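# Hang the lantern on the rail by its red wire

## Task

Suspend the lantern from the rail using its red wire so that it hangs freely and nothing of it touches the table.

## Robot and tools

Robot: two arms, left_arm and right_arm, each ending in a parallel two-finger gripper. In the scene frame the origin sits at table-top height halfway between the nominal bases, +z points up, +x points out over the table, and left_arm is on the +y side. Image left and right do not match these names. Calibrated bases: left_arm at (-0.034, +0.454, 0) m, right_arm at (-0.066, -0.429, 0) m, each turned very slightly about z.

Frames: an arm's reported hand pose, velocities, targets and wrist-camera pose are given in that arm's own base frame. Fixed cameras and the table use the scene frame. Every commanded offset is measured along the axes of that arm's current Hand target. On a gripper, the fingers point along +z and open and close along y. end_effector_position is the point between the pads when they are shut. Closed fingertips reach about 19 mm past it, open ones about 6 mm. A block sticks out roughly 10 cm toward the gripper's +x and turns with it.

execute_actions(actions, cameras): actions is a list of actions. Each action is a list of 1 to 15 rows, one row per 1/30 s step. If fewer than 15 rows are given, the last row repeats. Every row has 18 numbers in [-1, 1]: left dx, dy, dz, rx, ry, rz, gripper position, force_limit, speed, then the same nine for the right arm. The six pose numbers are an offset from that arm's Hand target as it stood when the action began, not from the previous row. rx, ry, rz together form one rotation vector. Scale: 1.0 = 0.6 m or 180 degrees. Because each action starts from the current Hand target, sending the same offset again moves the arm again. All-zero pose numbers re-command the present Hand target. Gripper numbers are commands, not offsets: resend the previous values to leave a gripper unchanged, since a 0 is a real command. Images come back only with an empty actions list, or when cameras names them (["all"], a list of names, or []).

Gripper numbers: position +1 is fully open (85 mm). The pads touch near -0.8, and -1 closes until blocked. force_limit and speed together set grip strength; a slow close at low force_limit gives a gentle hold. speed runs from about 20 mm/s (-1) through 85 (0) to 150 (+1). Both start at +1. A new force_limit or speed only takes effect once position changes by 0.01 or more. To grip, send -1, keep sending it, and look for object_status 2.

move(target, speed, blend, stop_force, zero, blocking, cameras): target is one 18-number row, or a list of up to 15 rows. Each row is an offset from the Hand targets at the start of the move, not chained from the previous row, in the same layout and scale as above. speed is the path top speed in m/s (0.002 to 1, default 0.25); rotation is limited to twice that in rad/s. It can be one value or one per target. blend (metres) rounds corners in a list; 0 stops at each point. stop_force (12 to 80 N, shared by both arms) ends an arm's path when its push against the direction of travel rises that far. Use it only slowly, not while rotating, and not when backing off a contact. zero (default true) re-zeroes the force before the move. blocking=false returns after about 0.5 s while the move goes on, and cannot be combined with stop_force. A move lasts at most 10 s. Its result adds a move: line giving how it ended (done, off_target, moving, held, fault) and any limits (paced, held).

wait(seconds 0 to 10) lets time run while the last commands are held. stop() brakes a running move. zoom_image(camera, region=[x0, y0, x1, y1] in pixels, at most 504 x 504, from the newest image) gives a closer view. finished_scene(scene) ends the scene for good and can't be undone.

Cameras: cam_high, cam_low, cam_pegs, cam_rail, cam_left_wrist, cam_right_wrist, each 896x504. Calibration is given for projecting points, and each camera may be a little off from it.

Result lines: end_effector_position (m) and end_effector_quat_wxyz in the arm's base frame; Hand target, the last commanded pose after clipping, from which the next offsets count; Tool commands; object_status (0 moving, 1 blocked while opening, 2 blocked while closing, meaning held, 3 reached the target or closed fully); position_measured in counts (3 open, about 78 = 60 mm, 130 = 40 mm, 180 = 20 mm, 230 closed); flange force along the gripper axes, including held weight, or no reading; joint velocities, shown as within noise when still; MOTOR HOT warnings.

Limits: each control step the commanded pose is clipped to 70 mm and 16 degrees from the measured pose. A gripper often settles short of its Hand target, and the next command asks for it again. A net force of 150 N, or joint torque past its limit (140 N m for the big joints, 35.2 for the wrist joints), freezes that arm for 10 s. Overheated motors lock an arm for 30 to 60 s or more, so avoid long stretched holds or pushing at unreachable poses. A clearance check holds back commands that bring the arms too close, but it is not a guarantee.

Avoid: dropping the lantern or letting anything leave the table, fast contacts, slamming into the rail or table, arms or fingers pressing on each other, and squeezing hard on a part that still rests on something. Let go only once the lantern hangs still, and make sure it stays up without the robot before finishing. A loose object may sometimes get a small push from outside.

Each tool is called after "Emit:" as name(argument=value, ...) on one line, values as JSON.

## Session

Emit:
execute_actions(actions=[])

Scene clock: 0.00 s.
left_arm: end_effector_position=(+0.3079, +0.1606, +0.2329) position_measured=3 object_status=3 end_effector_quat_wxyz=(-0.538, +0.678, +0.288, +0.409) | right_arm: end_effector_position=(+0.6134, -0.2616, +0.3482) position_measured=3 object_status=3 end_effector_quat_wxyz=(+0.556, +0.532, -0.429, +0.473)
Joint positions: left_arm=[-0.46 -0.071 -0.624 -1.386 -1.704 -1.516] | right_arm=[0.08 0.538 -0.241 1.579 -1.656 0.982]
Joint velocities: within noise
Flange force (N): no reading
Hand target: left_arm +0.3079, +0.1606, +0.2329; -0.538, +0.678, +0.288, +0.409 | right_arm +0.6134, -0.2616, +0.3482; +0.556, +0.532, -0.429, +0.473
Tool commands: left_gripper/position=+1.0 left_gripper/force_limit=+1.0 left_gripper/speed=+1.0 right_gripper/position=+1.0 right_gripper/force_limit=+1.0 right_gripper/speed=+1.0
camera_calibration:
cam_left_wrist: T_world_to_cam=[[0.834994, -0.269453, -0.47977, -0.0961855], [-0.543428, -0.266854, -0.795911, 0.417868], [0.0864322, 0.925302, -0.369251, 0.0428], [0, 0, 0, 1]] pos_world=[0.303696, 0.0459896, 0.302243]
cam_right_wrist: T_world_to_cam=[[-0.979563, -0.00801871, 0.200979, 0.532048], [-0.194786, 0.286952, -0.937932, 0.534495], [-0.0501501, -0.957911, -0.282649, 0.00550134], [0, 0, 0, 1]] pos_world=[0.625563, -0.143838, 0.395945]

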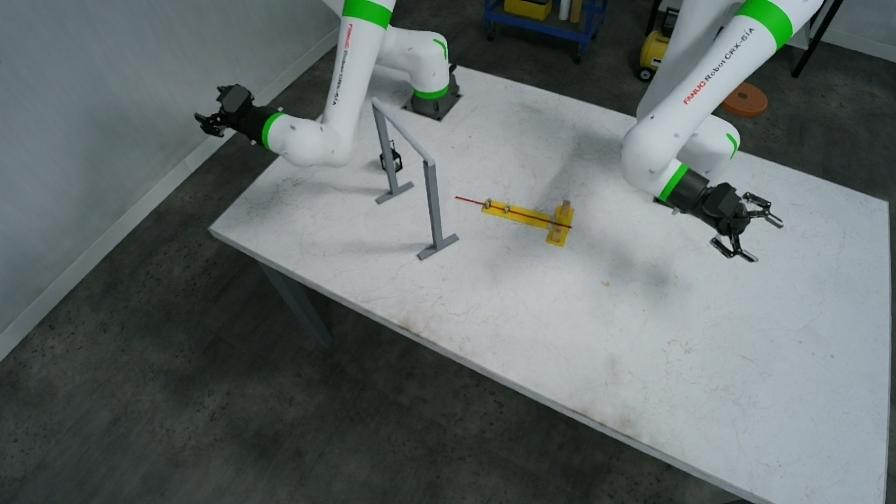

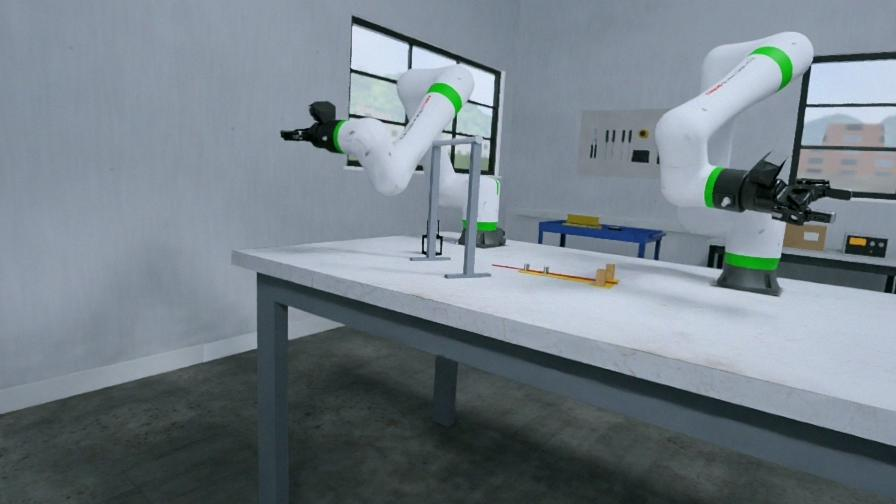

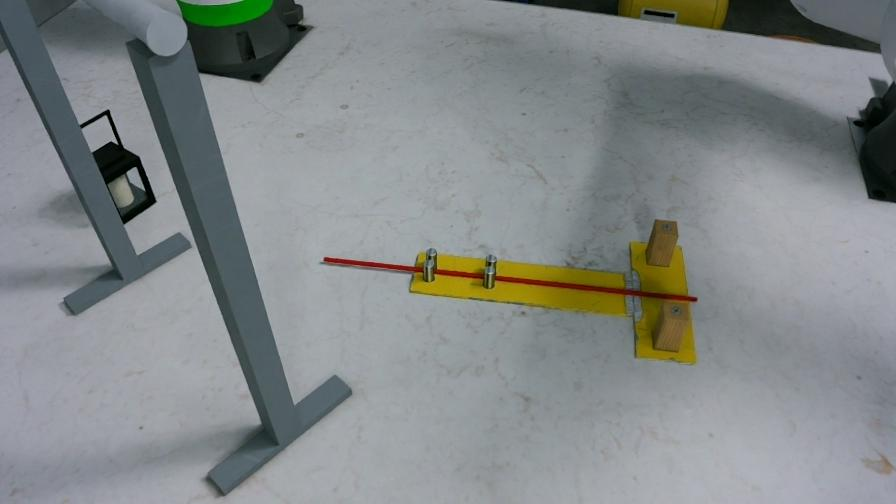

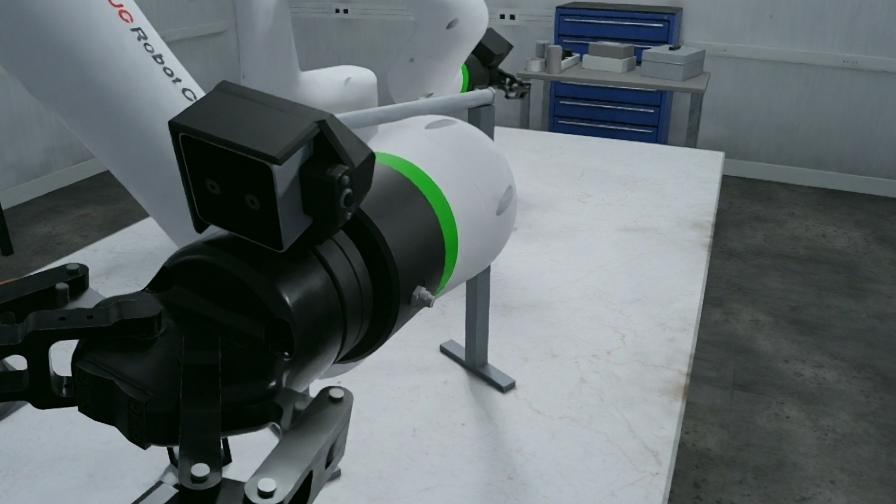

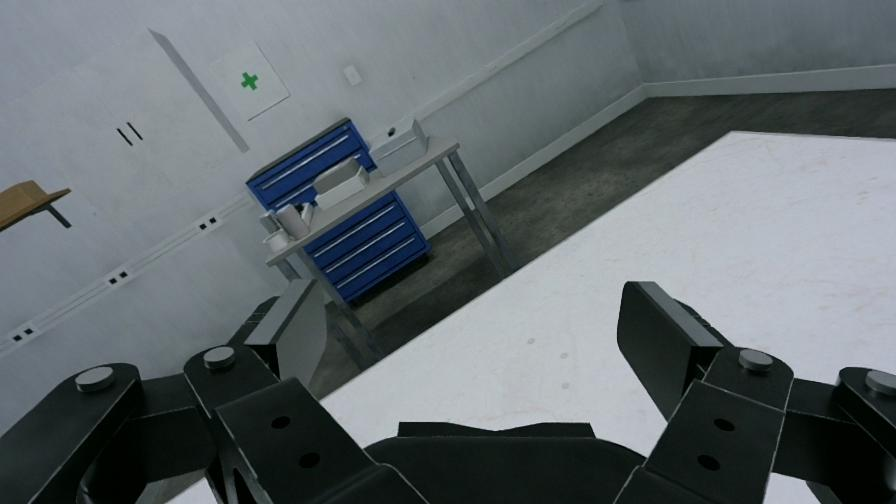

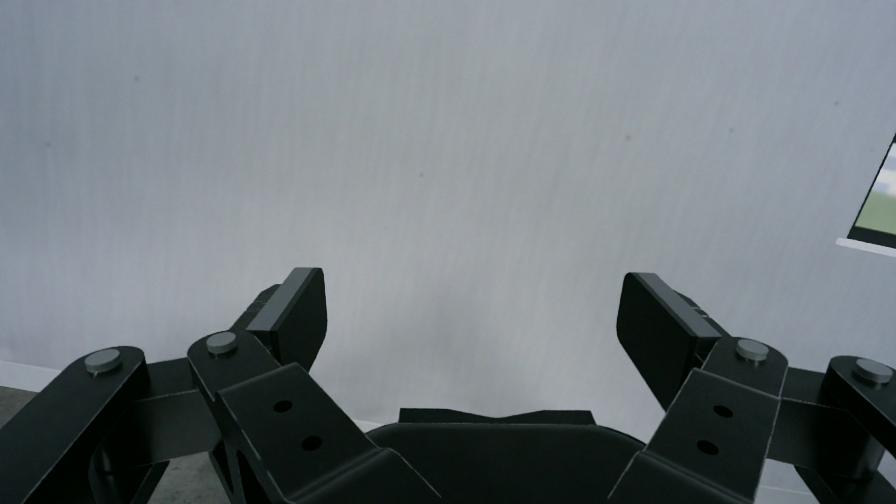

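Emit:
move(target=[[0.0097,0.0518,-0.7818,0.380,-0.4459,-0.6008,0.259,0,0,-0.1522,0.5822,-0.5977,0.042,-0.5202,0.0521,1,0,0],[-0.1962,0.1695,-0.7615,0.380,-0.4459,-0.6008,0.259,0,0,-0.1522,0.5822,-0.5977,0.042,-0.5202,0.0521,1,0,0]], speed=0.25, blend=[0.05,0], cameras=["cam_left_wrist","cam_right_wrist","cam_rail"])

Scene clock: 31.37 s.
left_arm: end_effector_position=(+0.2995, +0.1156, +0.2359) position_measured=96 object_status=3 end_effector_quat_wxyz=(-0.516, +0.643, +0.408, +0.393) | right_arm: end_effector_position=(+0.5904, -0.2400, +0.3456) position_measured=3 object_status=3 end_effector_quat_wxyz=(+0.529, +0.556, -0.457, +0.450)
Joint positions: left_arm=[-0.482 0.02 -0.466 -1.233 -1.837 -1.361] | right_arm=[0.148 0.468 -0.272 1.455 -1.644 1.002]
Flange force (N): left_arm=[0.4 1.8 0.4] | right_arm=[3.7 -0.4 5.1]
Flange force when the fault began (N): right_arm=[-7.4 -30.6 31.8]
Hand target: left_arm +0.2995, +0.1156, +0.2359; -0.516, +0.643, +0.408, +0.393 (not the last commanded pose) | right_arm +0.5904, -0.2400, +0.3456; +0.529, +0.556, -0.457, +0.450 (not the last commanded pose)
Tool commands: left_gripper/position=+0.259 left_gripper/force_limit=+0.0 left_gripper/speed=+0.0 right_gripper/position=+1.0 right_gripper/force_limit=+1.0 right_gripper/speed=+1.0
Off the commanded pose: left_arm 0.439 m, 136 deg | right_arm 0.477 m, 89 deg.
FORCE FAULT: contact force on the right arm reached its limit, and that arm stopped. The contact can be on any part of that arm, not only on its tool. That arm's remaining commands of this call were not run. That arm is still stopped at the end of this call. That arm stays stopped for about 10 more seconds. Until then a move that you send moves the other arm only, and its call returns only when the move has ended. Once the stop has ended, the next robot result says so. If the stop ends while you think or write, that arm runs what you send next, counted from a new Hand target: where the arm stands when the stop ends. While its stop runs, that arm takes no new command, but its gripper still runs the gripper command that each later call begins with. Until it ends, the stop uses up actions while you think or wait. An arm that is not stopped still takes commands.
move: fault (right_arm), off_target (left_arm; braked at the fault stop of right_arm); path passed 0 of 2 targets
camera_calibration:
cam_left_wrist: T_world_to_cam=[[0.933832, -0.146556, -0.32631, -0.179819], [-0.357165, -0.432383, -0.827936, 0.374433], [-0.019752, 0.8897, -0.456118, 0.142636], [0, 0, 0, 1]] pos_world=[0.304473, 0.00864207, 0.316389]
cam_right_wrist: T_world_to_cam=[[-0.98143, -0.0189765, 0.190878, 0.512203], [-0.183502, 0.382721, -0.905456, 0.526458], [-0.0558705, -0.923669, -0.379097, 0.0693846], [0, 0, 0, 1]] pos_world=[0.603174, -0.127678, 0.40522]
Images, in order (width x height): cam_rail 896x504, cam_left_wrist 896x504, cam_right_wrist 896x504.

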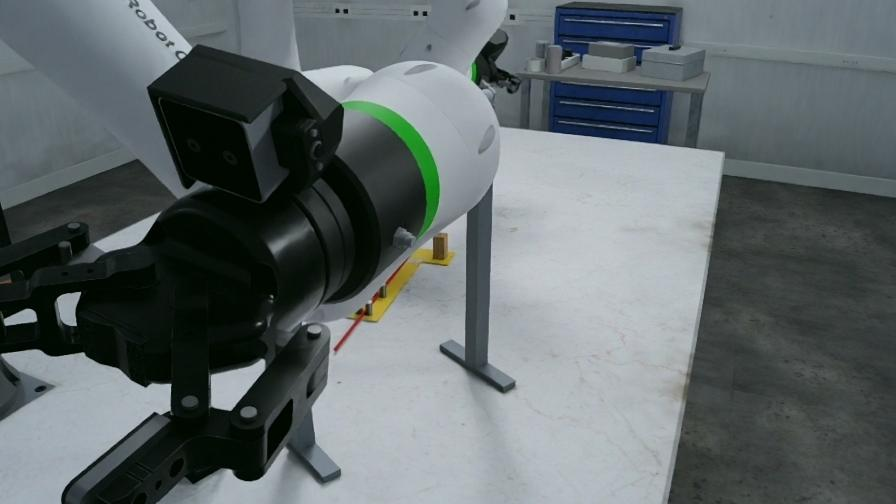

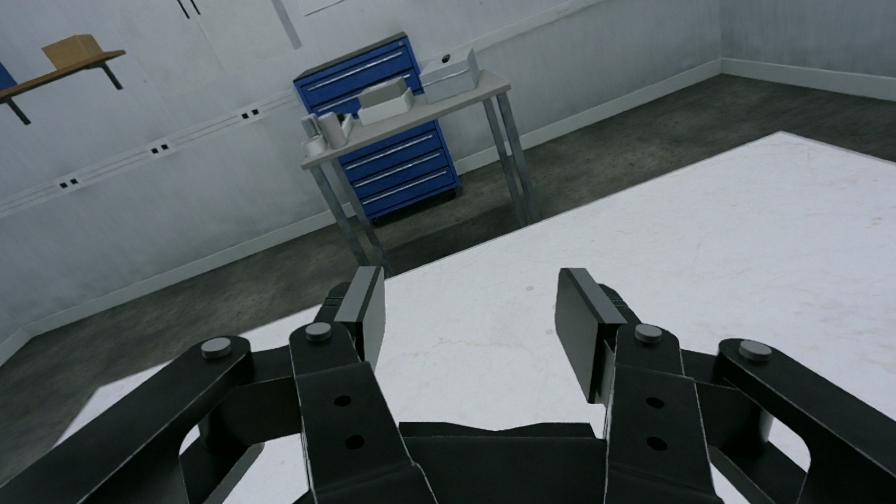

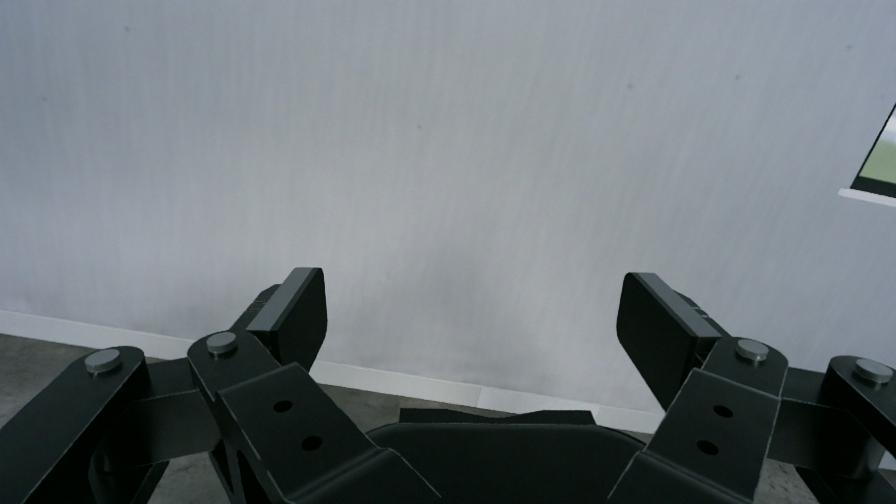

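Emit:
move(target=[[-0.1072,-0.034,-0.698,0.3437,-0.4025,-0.5425,0.259,0,0,0,0,0,0,0,0,1,1,1],[-0.308,0.0403,-0.6633,0.3437,-0.4025,-0.5425,0.259,0,0,0,0,0,0,0,0,1,1,1]], speed=0.25, blend=[0.05,0], cameras=["cam_left_wrist","cam_pegs","cam_high","cam_low","cam_rail"])

Scene clock: 46.17 s.
left_arm: end_effector_position=(+0.2226, -0.3013, +0.1200) position_measured=96 object_status=3 end_effector_quat_wxyz=(+0.000, -0.056, +0.998, +0.000) | right_arm: end_effector_position=(+0.5904, -0.2400, +0.3456) position_measured=3 object_status=3 end_effector_quat_wxyz=(+0.529, +0.556, -0.457, +0.450)
Joint positions: left_arm=[-0.58 -0.118 -0.499 0 -1.189 0.693] | right_arm=[0.148 0.468 -0.272 1.455 -1.644 1.002]
Flange force (N): left_arm=[-1.9 -1.7 -0.1] | right_arm=[3.8 -1.0 4.6]
Hand target: left_arm +0.2225, -0.3013, +0.1199; +0.000, -0.056, +0.998, +0.000 | right_arm +0.5904, -0.2400, +0.3456; +0.529, +0.556, -0.457, +0.450
Tool commands: left_gripper/position=+0.259 left_gripper/force_limit=+0.0 left_gripper/speed=+0.0 right_gripper/position=+1.0 right_gripper/force_limit=+1.0 right_gripper/speed=+1.0
Off the commanded pose: left_arm 0.000 m, 0 deg.
FORCE FAULT, CONTINUED: the right arm's stop, for the force fault that an earlier result reported, is over. The rest of the stop counts as 18 of the actions that you can send in this scene. That arm was still stopped when this call began, so it ran no command of this call. That arm's target is now where it stood when the stop ended, not its last command. That arm accepts commands again.
move: done (left_arm), not run (right_arm; its earlier fault stop)
camera_calibration:
cam_left_wrist: T_world_to_cam=[[-0.127569, 0.991736, 0.0136278, 0.331443], [0.939064, 0.116349, 0.323452, -0.190548], [0.319193, 0.0540598, -0.946147, 0.190705], [0, 0, 0, 1]] pos_world=[0.160347, -0.316843, 0.237552]
Images, in order (width x height): cam_high 896x504, cam_low 896x504, cam_pegs 896x504, cam_rail 896x504, cam_left_wrist 896x504.

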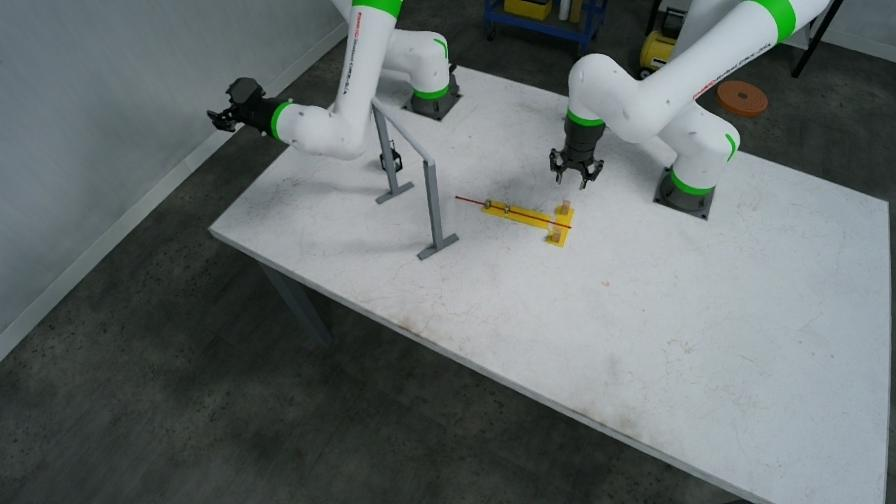

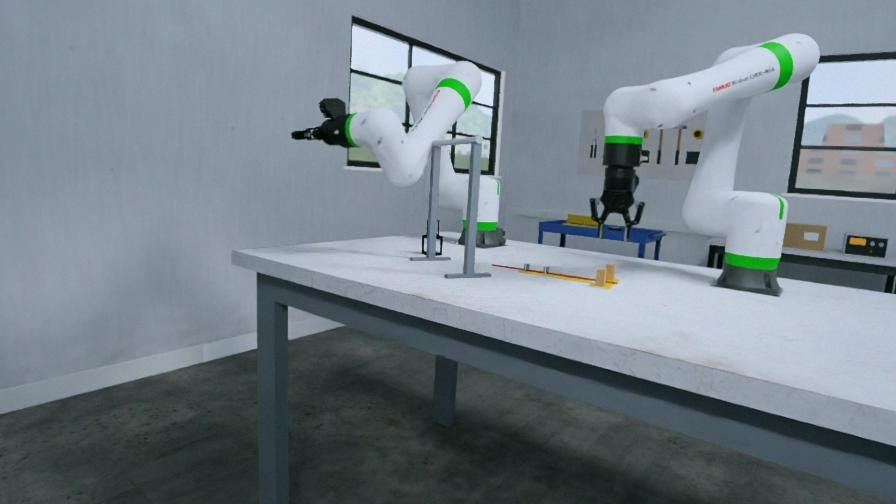

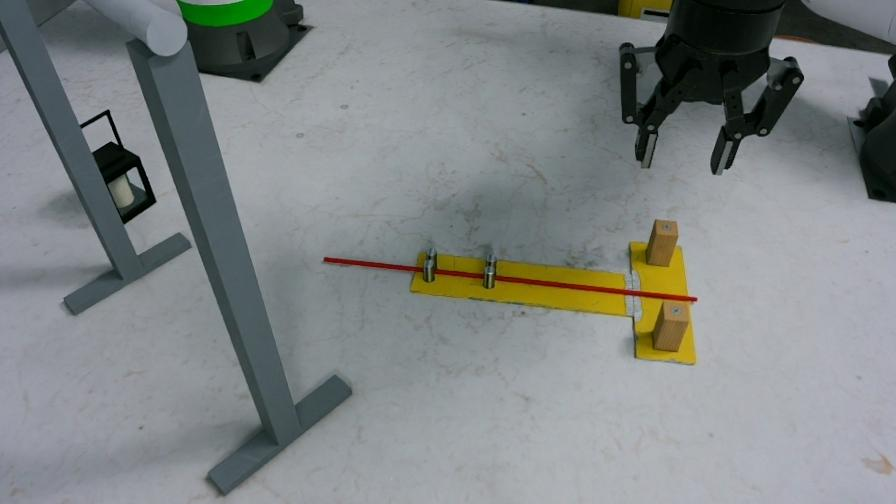

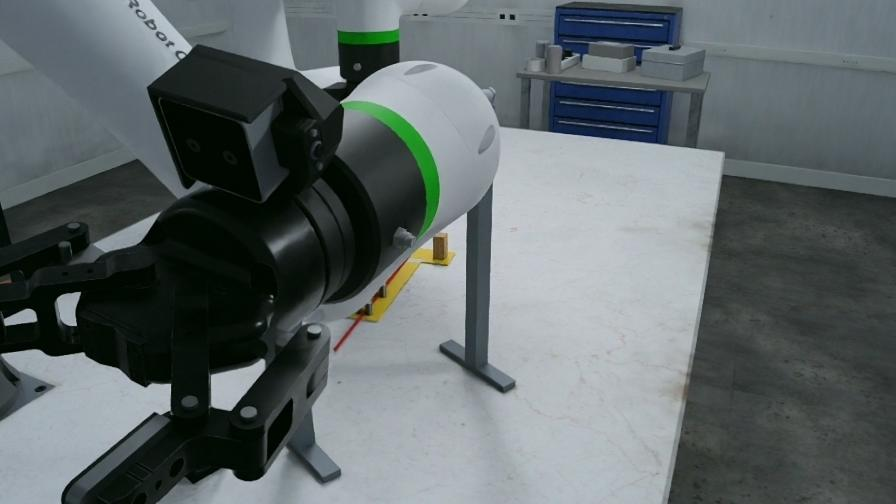

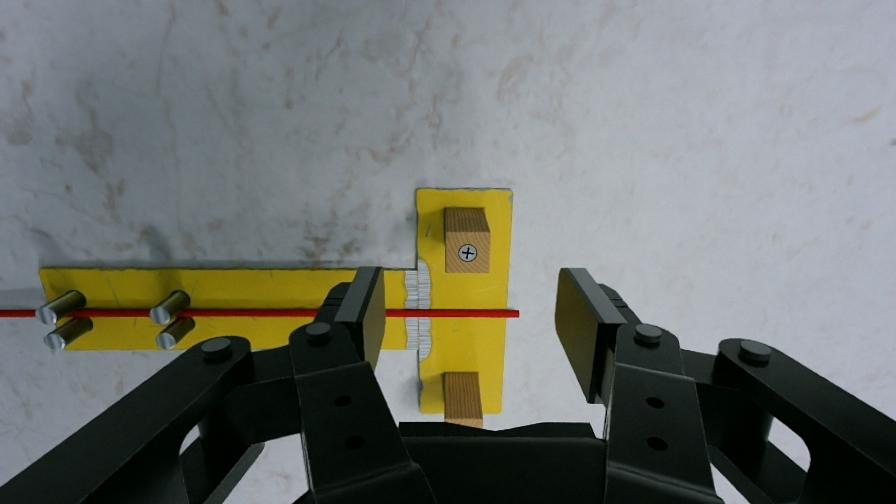

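Emit:
move(target=[[-0.0146,0.0066,0.14,0,-0.1667,0,0.259,0,0,0.0618,0.032,0.2307,0,0,0,1,0,0],[-0.0146,0.0066,0.14,0,-0.1667,0,0.259,0,0,0.0138,0.443,0.006,0.0394,-0.4877,0.0493,1,0,0],[-0.0146,0.0066,0.14,0,-0.1667,0,0.259,0,0,-0.1935,0.5418,-0.5485,0.0394,-0.4877,0.0493,1,0,0]], speed=[0.12,0.25,0.25], blend=[0,0.05,0], cameras=["cam_left_wrist","cam_pegs","cam_rail","cam_right_wrist"])

Scene clock: 76.07 s.
left_arm: end_effector_position=(+0.2308, -0.2964, +0.0359) position_measured=96 object_status=3 end_effector_quat_wxyz=(+0.259, -0.055, +0.964, +0.014) | right_arm: end_effector_position=(+0.2446, +0.0854, +0.3003) position_measured=3 object_status=3 end_effector_quat_wxyz=(+0.000, +0.707, -0.707, +0.000)
Joint positions: left_arm=[-1.001 -0.057 -0.602 -0.622 -0.879 1.484] | right_arm=[0.862 -0.511 -0.348 0.001 -1.733 0.708]
Flange force (N): left_arm=[-1.7 0.3 1.8] | right_arm=[8.7 -9.6 -3.3]
Hand target: left_arm +0.2308, -0.2964, +0.0359; +0.259, -0.055, +0.964, +0.014 | right_arm +0.2446, +0.0854, +0.3003; +0.000, +0.707, -0.707, +0.000
Off the commanded pose: left_arm 0.000 m, 0 deg | right_arm 0.000 m, 0 deg.
move: done
camera_calibration:
cam_left_wrist: T_world_to_cam=[[-0.132647, 0.991154, 0.00431235, 0.330105], [0.652363, 0.0840289, 0.753234, -0.130513], [0.746209, 0.102727, -0.657738, 0.0138679], [0, 0, 0, 1]] pos_world=[0.11858, -0.317642, 0.106004]
cam_right_wrist: T_world_to_cam=[[-0.999888, -0.0147439, 0.00268716, 0.248292], [-0.0128446, 0.935459, 0.353202, -0.169387], [-0.00772129, 0.353128, -0.935543, 0.379626], [0, 0, 0, 1]] pos_world=[0.249019, 0.0280587, 0.414317]
Images, in order (width x height): cam_pegs 896x504, cam_rail 896x504, cam_left_wrist 896x504, cam_right_wrist 896x504.

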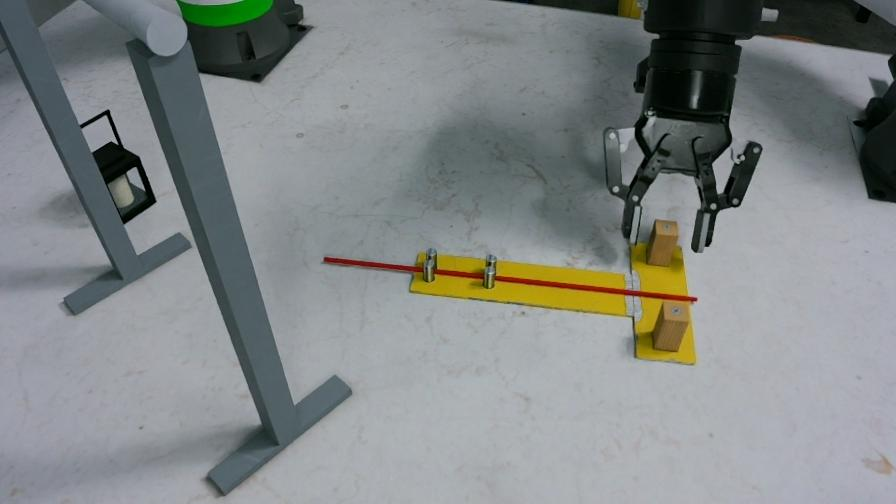

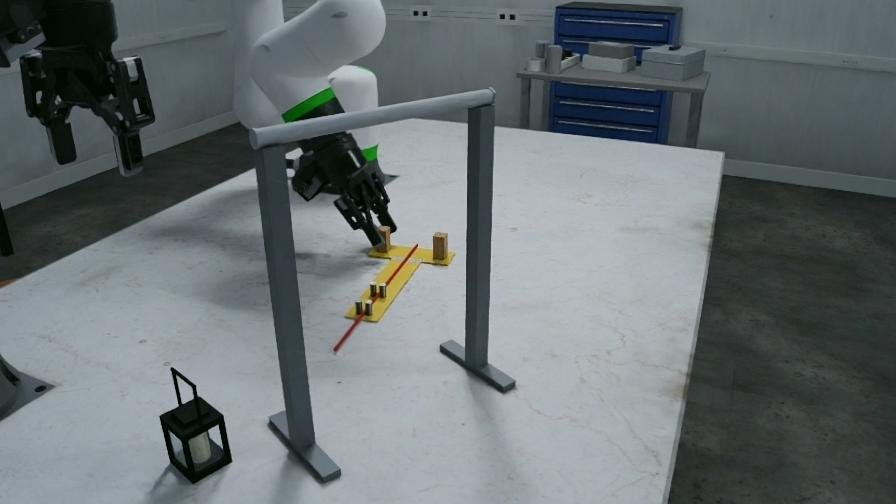

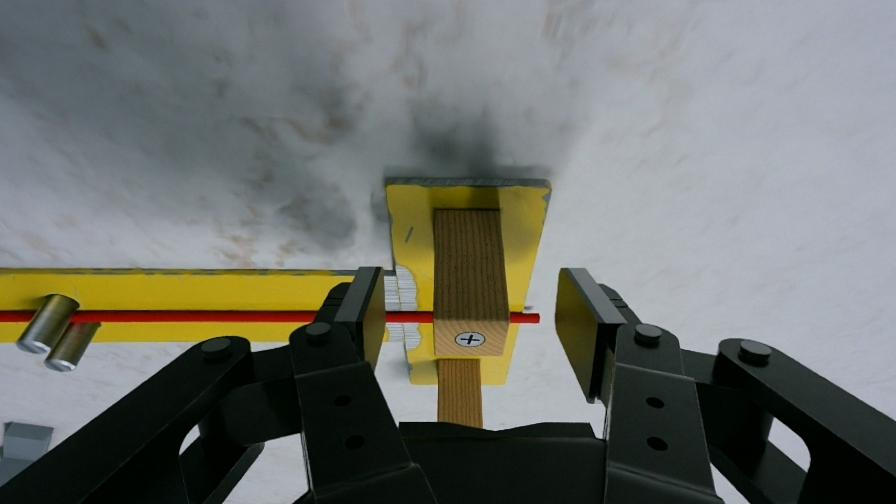

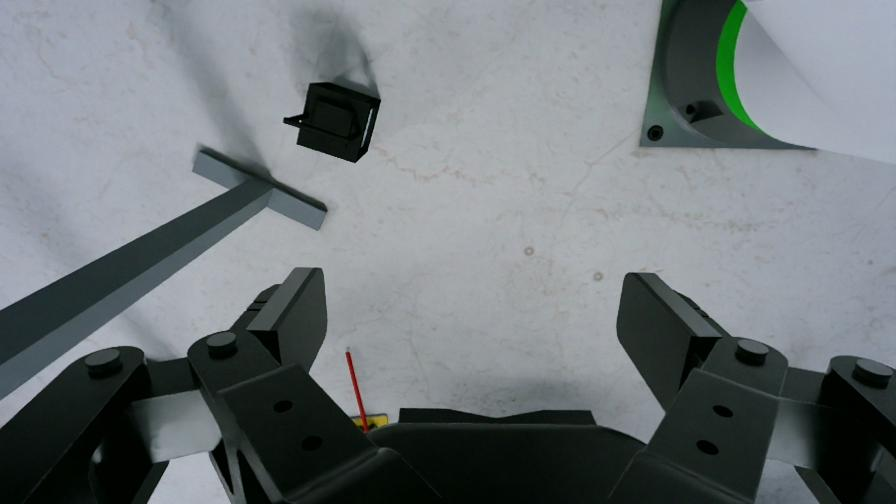

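Emit:
execute_actions(actions=[[[0,0,0,0,0,0,-1,0.5,-1,0,0,0,0,0,0,1,0,0]],[[0,0,0,0,0,0,-1,0.5,-1,0,0,0,0,0,0,1,0,0]],[[0,0,0,0,0,0,-1,0.5,-1,0,0,0,0,0,0,1,0,0]]], cameras=["cam_pegs","cam_right_wrist","cam_left_wrist"])

Scene clock: 104.70 s.
left_arm: end_effector_position=(+0.2308, -0.2964, +0.0360) position_measured=182 object_status=0 end_effector_quat_wxyz=(+0.259, -0.055, +0.964, +0.014) | right_arm: end_effector_position=(+0.2446, +0.0854, +0.3003) position_measured=3 object_status=3 end_effector_quat_wxyz=(+0.000, +0.707, -0.707, +0.000)
Joint positions: left_arm=[-1.001 -0.057 -0.602 -0.622 -0.879 1.484] | right_arm=[0.863 -0.511 -0.348 0.001 -1.733 0.708]
Flange force (N): left_arm=[-4.2 4.7 -22.7] | right_arm=[9.1 -10.8 -3.1]
Flange force at the end of the 1st action (N): left_arm=[-1.7 0.4 1.4] | right_arm=[9.7 -10.0 -3.3]
Flange force at the end of the 2nd action (N): left_arm=[-1.5 0.4 1.1] | right_arm=[8.9 -10.0 -3.1]
Hand target: left_arm +0.2308, -0.2964, +0.0359; +0.259, -0.055, +0.964, +0.014 | right_arm +0.2446, +0.0854, +0.3003; +0.000, +0.707, -0.707, +0.000
Off the commanded pose: left_arm 0.000 m, 0 deg | right_arm 0.000 m, 0 deg.
camera_calibration:
cam_left_wrist: T_world_to_cam=[[-0.132647, 0.991154, 0.00431235, 0.330105], [0.652363, 0.0840289, 0.753234, -0.130513], [0.746209, 0.102727, -0.657738, 0.0138679], [0, 0, 0, 1]] pos_world=[0.11858, -0.317642, 0.106004]
cam_right_wrist: T_world_to_cam=[[-0.999888, -0.0147439, 0.00268716, 0.248292], [-0.0128446, 0.935459, 0.353202, -0.169387], [-0.00772129, 0.353128, -0.935543, 0.379626], [0, 0, 0, 1]] pos_world=[0.249019, 0.0280587, 0.414317]
Images, in order (width x height): cam_pegs 896x504, cam_left_wrist 896x504, cam_right_wrist 896x504.

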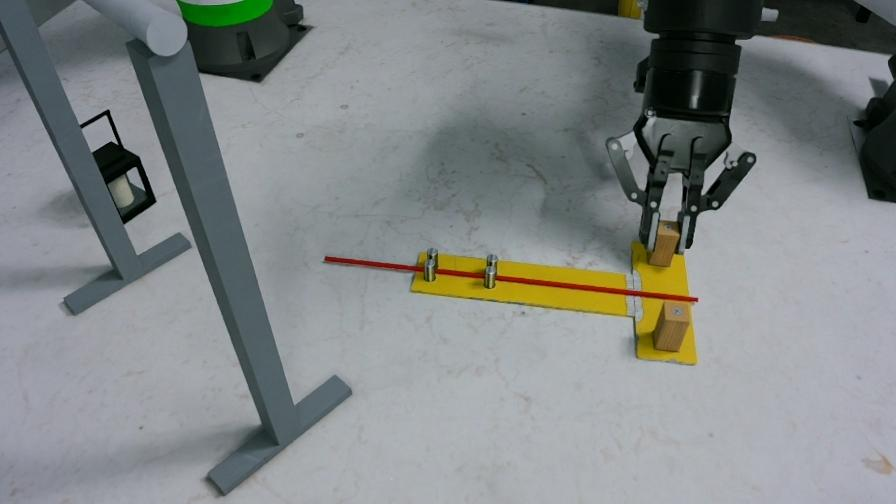

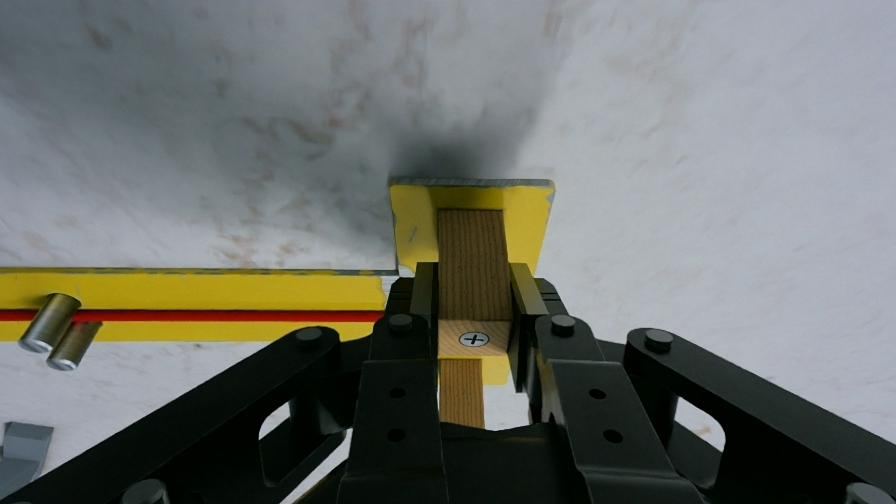

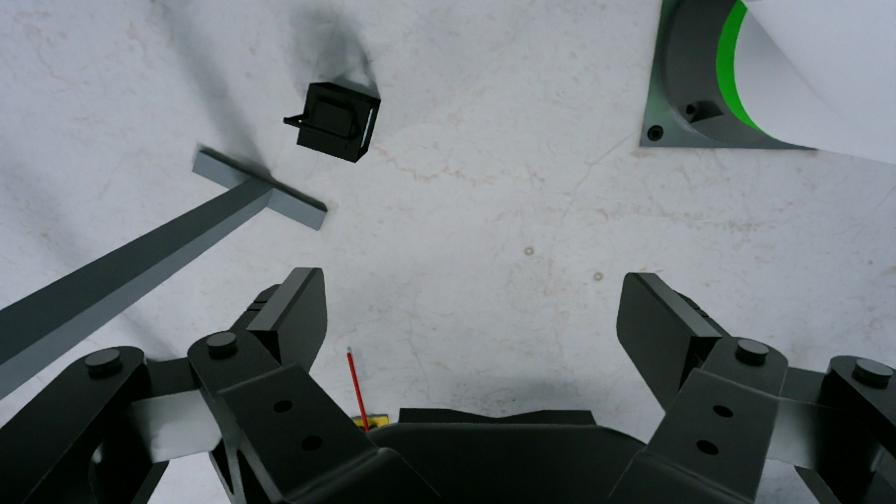

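Emit:
move(target=[-0.00125,0,-0.00217,0,0,0,-1,0.5,-1,-0.4417,-0.0917,0.1667,0,0,0,-0.8,0,-0.5], speed=0.2, cameras=["cam_right_wrist","cam_left_wrist","cam_rail","cam_high"])

Scene clock: 116.80 s.
left_arm: end_effector_position=(+0.2308, -0.2964, +0.0374) position_measured=182 object_status=2 end_effector_quat_wxyz=(+0.259, -0.055, +0.964, +0.014) | right_arm: end_effector_position=(+0.2999, +0.3504, +0.2004) position_measured=229 object_status=0 end_effector_quat_wxyz=(-0.001, +0.707, -0.707, +0.000)
Joint positions: left_arm=[-1.001 -0.06 -0.601 -0.62 -0.882 1.481] | right_arm=[1.149 0.049 -0.143 0.001 -1.379 0.421]
Flange force (N): left_arm=[-0.7 1.0 3.7] | right_arm=[2.5 -6.4 -3.5]
Hand target: left_arm +0.2308, -0.2964, +0.0374; +0.259, -0.055, +0.964, +0.014 | right_arm +0.2999, +0.3504, +0.2004; +0.000, +0.707, -0.707, +0.000
Off the commanded pose: left_arm 0.000 m, 0 deg | right_arm 0.000 m, 0 deg.
move: done
camera_calibration:
cam_left_wrist: T_world_to_cam=[[-0.132647, 0.991154, 0.00431235, 0.330098], [0.652363, 0.0840289, 0.753234, -0.131642], [0.746209, 0.102727, -0.657738, 0.0148545], [0, 0, 0, 1]] pos_world=[0.11858, -0.317642, 0.107504]
cam_right_wrist: T_world_to_cam=[[-0.999888, -0.0147084, 0.00259369, 0.30778], [-0.0128444, 0.935459, 0.353201, -0.381288], [-0.0076213, 0.353128, -0.935544, 0.192982], [0, 0, 0, 1]] pos_world=[0.304319, 0.293059, 0.314416]
Images, in order (width x height): cam_high 896x504, cam_rail 896x504, cam_left_wrist 896x504, cam_right_wrist 896x504.

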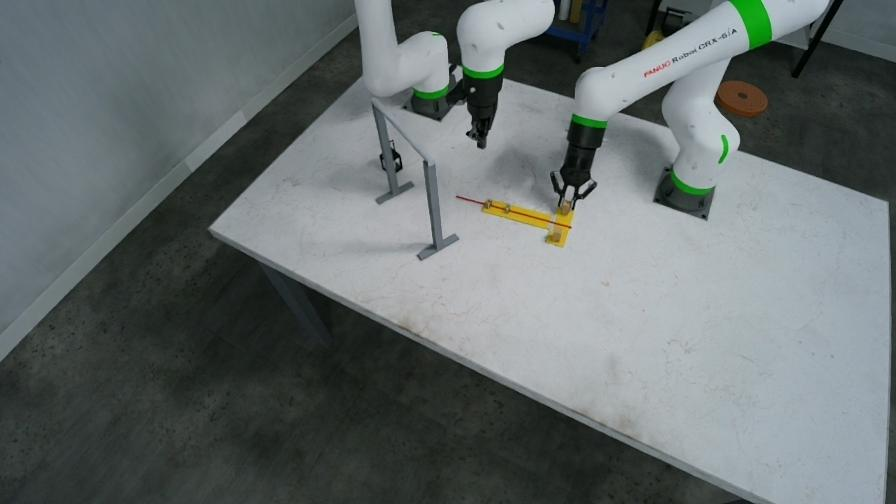

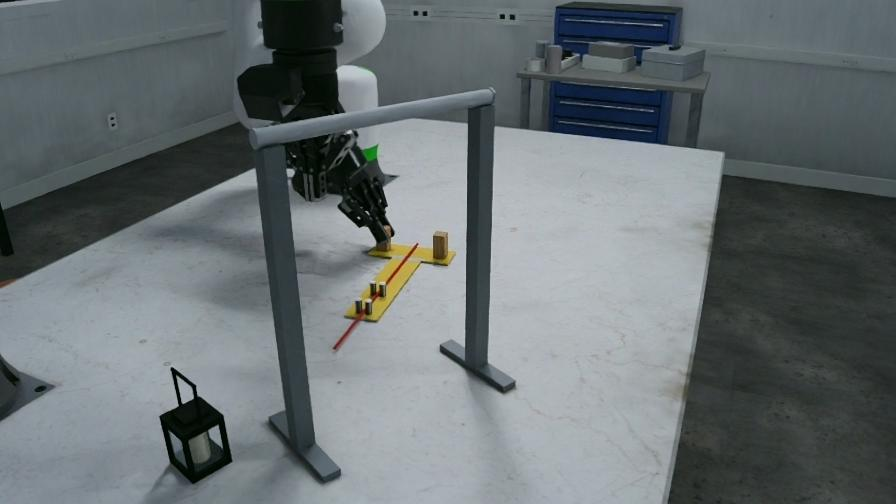

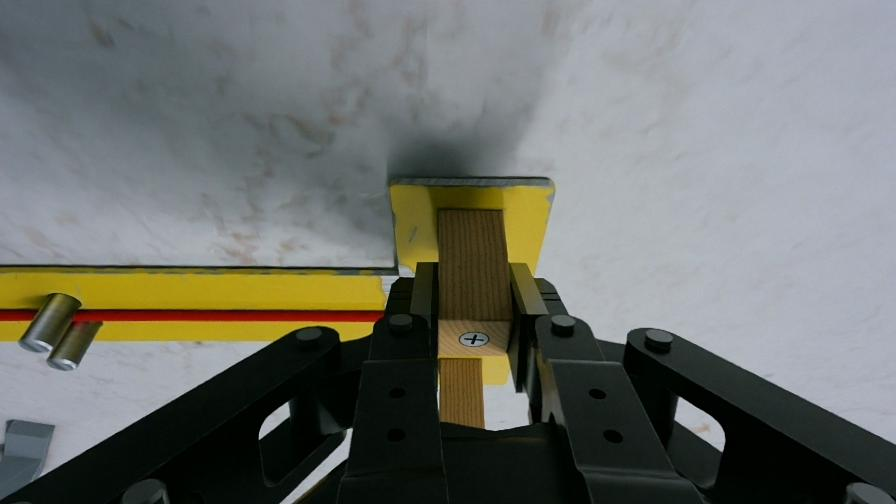

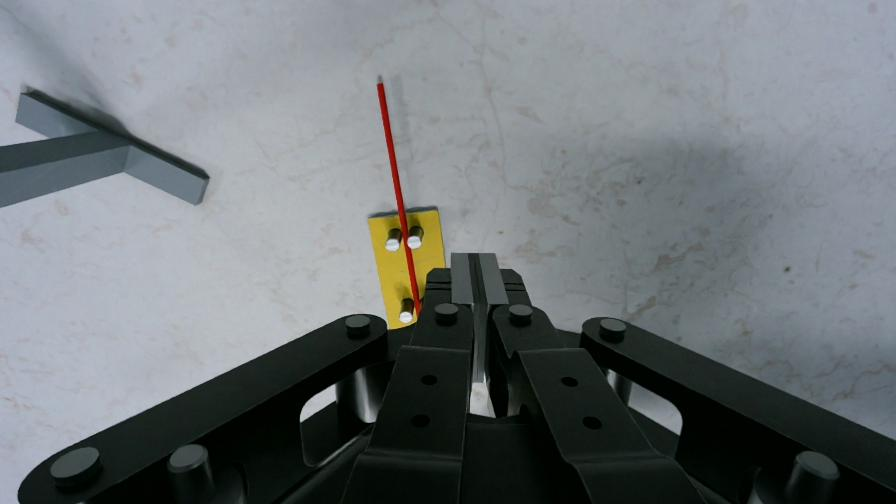

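Emit:
move(target=[0,0,0,0,0,0,-1,0.5,-1,0.0317,-0.116,0.2167,0,0,0.25,-0.8,0,-0.5], speed=0.2, cameras=["cam_right_wrist","cam_pegs"])

Scene clock: 139.30 s.
left_arm: end_effector_position=(+0.2308, -0.2964, +0.0374) position_measured=182 object_status=2 end_effector_quat_wxyz=(+0.259, -0.055, +0.964, +0.014) | right_arm: end_effector_position=(+0.3696, +0.3314, +0.0705) position_measured=229 object_status=3 end_effector_quat_wxyz=(+0.001, -0.382, +0.924, +0.000)
Joint positions: left_arm=[-1.001 -0.06 -0.601 -0.62 -0.882 1.481] | right_arm=[0.996 0.242 -0.243 0.001 -1.085 -0.212]
Flange force (N): left_arm=[-0.9 0.7 3.5] | right_arm=[-1.8 -6.0 -3.1]
Hand target: left_arm +0.2308, -0.2964, +0.0374; +0.259, -0.055, +0.964, +0.014 | right_arm +0.3696, +0.3314, +0.0704; +0.001, -0.382, +0.924, +0.000
Off the commanded pose: left_arm 0.000 m, 0 deg | right_arm 0.000 m, 0 deg.
move: done
camera_calibration:
cam_right_wrist: T_world_to_cam=[[-0.71746, 0.696593, 0.0032176, 0.0373677], [0.652323, 0.670229, 0.353933, -0.474758], [0.244391, 0.256032, -0.935265, 0.0177583], [0, 0, 0, 1]] pos_world=[0.332165, 0.28762, 0.184521]
Images, in order (width x height): cam_pegs 896x504, cam_right_wrist 896x504.

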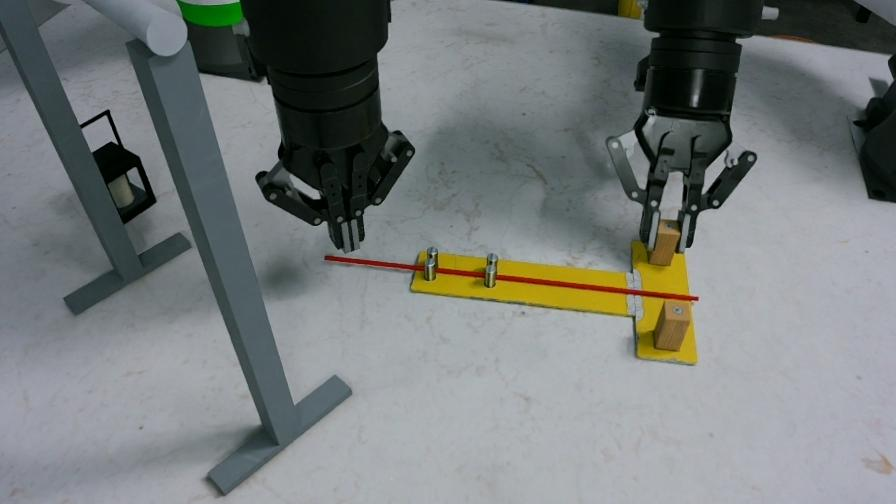

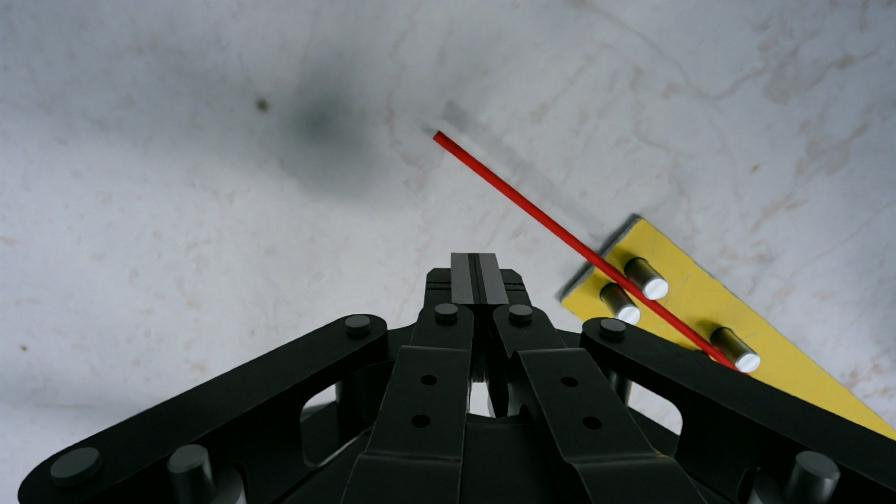

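Emit:
move(target=[[0,0,0,0,0,0,-1,0.5,-1,-0.0028,-0.0028,0.0835,0,0,0,-0.8,0,-0.5],[0,0,0,0,0,0,-1,0.5,-1,0.0105,0.0072,0.0835,0,0,0,-0.8,0,-0.5],[0,0,0,0,0,0,-1,0.5,-1,0.0465,0.0284,0.0835,0,0,0,-0.8,0,-0.5],[0,0,0,0,0,0,-1,0.5,-1,0.0727,0.0602,0.0835,0,0,0,-0.8,0,-0.5],[0,0,0,0,0,0,-1,0.5,-1,0.0866,0.0982,0.0835,0,0,0,-0.8,0,-0.5],[0,0,0,0,0,0,-1,0.5,-1,0.0868,0.138,0.0835,0,0,0,-0.8,0,-0.5],[0,0,0,0,0,0,-1,0.5,-1,0.0739,0.1748,0.0835,0,0,0,-0.8,0,-0.5],[0,0,0,0,0,0,-1,0.5,-1,0.0496,0.2047,0.0835,0,0,0,-0.8,0,-0.5],[0,0,0,0,0,0,-1,0.5,-1,0.0174,0.2244,0.0835,0,0,0,-0.8,0,-0.5],[0,0,0,0,0,0,-1,0.5,-1,-0.0189,0.2317,0.0835,0,0,0,-0.8,0,-0.5]], speed=[0.1,0.06,0.06,0.06,0.06,0.06,0.06,0.06,0.06,0.06], blend=[0,0.002,0.01,0.01,0.01,0.01,0.01,0.01,0.01,0], cameras=["cam_right_wrist","cam_pegs","cam_rail"])

Scene clock: 159.83 s.
left_arm: end_effector_position=(+0.2308, -0.2964, +0.0375) position_measured=182 object_status=2 end_effector_quat_wxyz=(+0.259, -0.055, +0.964, +0.014) | right_arm: end_effector_position=(+0.2714, +0.4255, +0.0203) position_measured=229 object_status=3 end_effector_quat_wxyz=(+0.001, -0.382, +0.924, +0.000)
Joint positions: left_arm=[-1.001 -0.06 -0.601 -0.62 -0.882 1.481] | right_arm=[1.264 0.325 -0.269 0.002 -0.975 -0.48]
Flange force (N): left_arm=[-3.6 0.7 4.6] | right_arm=[0.0 -3.8 -2.4]
Hand target: left_arm +0.2308, -0.2964, +0.0374; +0.259, -0.055, +0.964, +0.014 | right_arm +0.2714, +0.4255, +0.0203; +0.001, -0.382, +0.924, +0.000 (not the last commanded pose)
Off the commanded pose: left_arm 0.000 m, 0 deg | right_arm 0.015 m, 0 deg.
move: held (right_arm; a check stopped the path); path passed 9 of 10 targets; limits=held
pose unreachable (right arm): on one or more control steps of this call, first in action 0 (counted from 0), this arm could not follow its commanded pose, so it was not sent that pose on those steps. It may still have moved: this result reports where it is.
cause: moving toward the commanded pose would bring a part of the arm too close to another arm (a part of this arm just beyond joint 4 (forearm roll) and a part of the left arm just beyond its joint 5 (wrist pitch), at the place that arm is still heading or pushing toward).
camera_calibration:
cam_right_wrist: T_world_to_cam=[[-0.717454, 0.6966, 0.00299101, -0.0984477], [0.652214, 0.670219, 0.35415, -0.455966], [0.244696, 0.256037, -0.935184, -0.0294635], [0, 0, 0, 1]] pos_world=[0.233966, 0.38172, 0.134221]
Images, in order (width x height): cam_pegs 896x504, cam_rail 896x504, cam_right_wrist 896x504.

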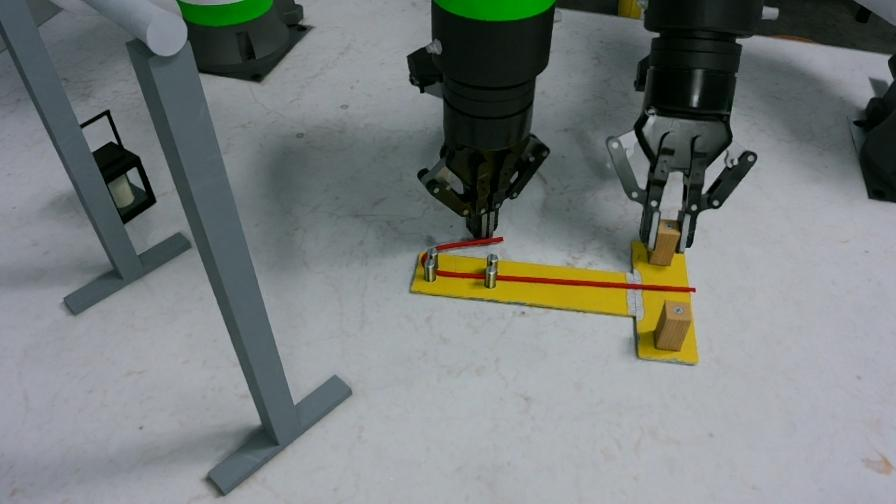

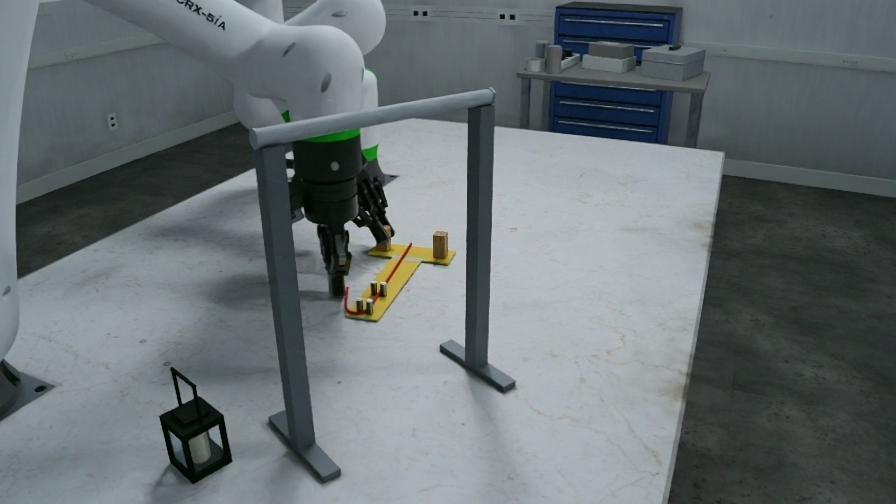

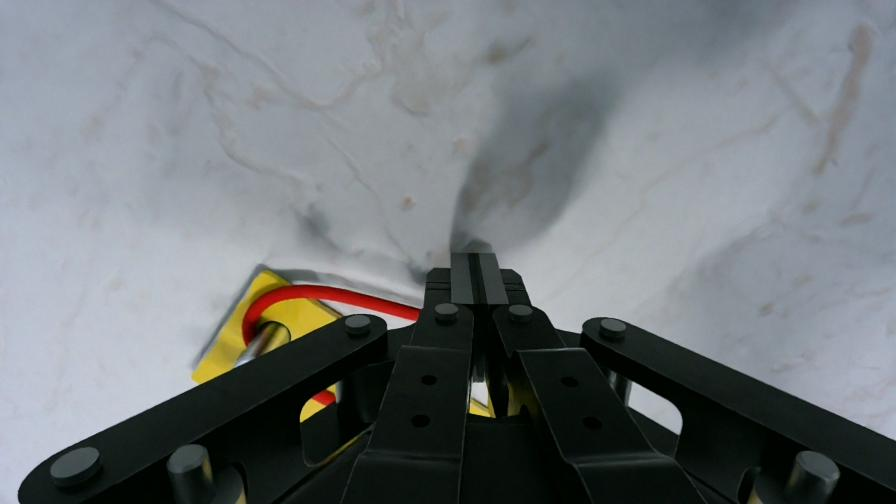

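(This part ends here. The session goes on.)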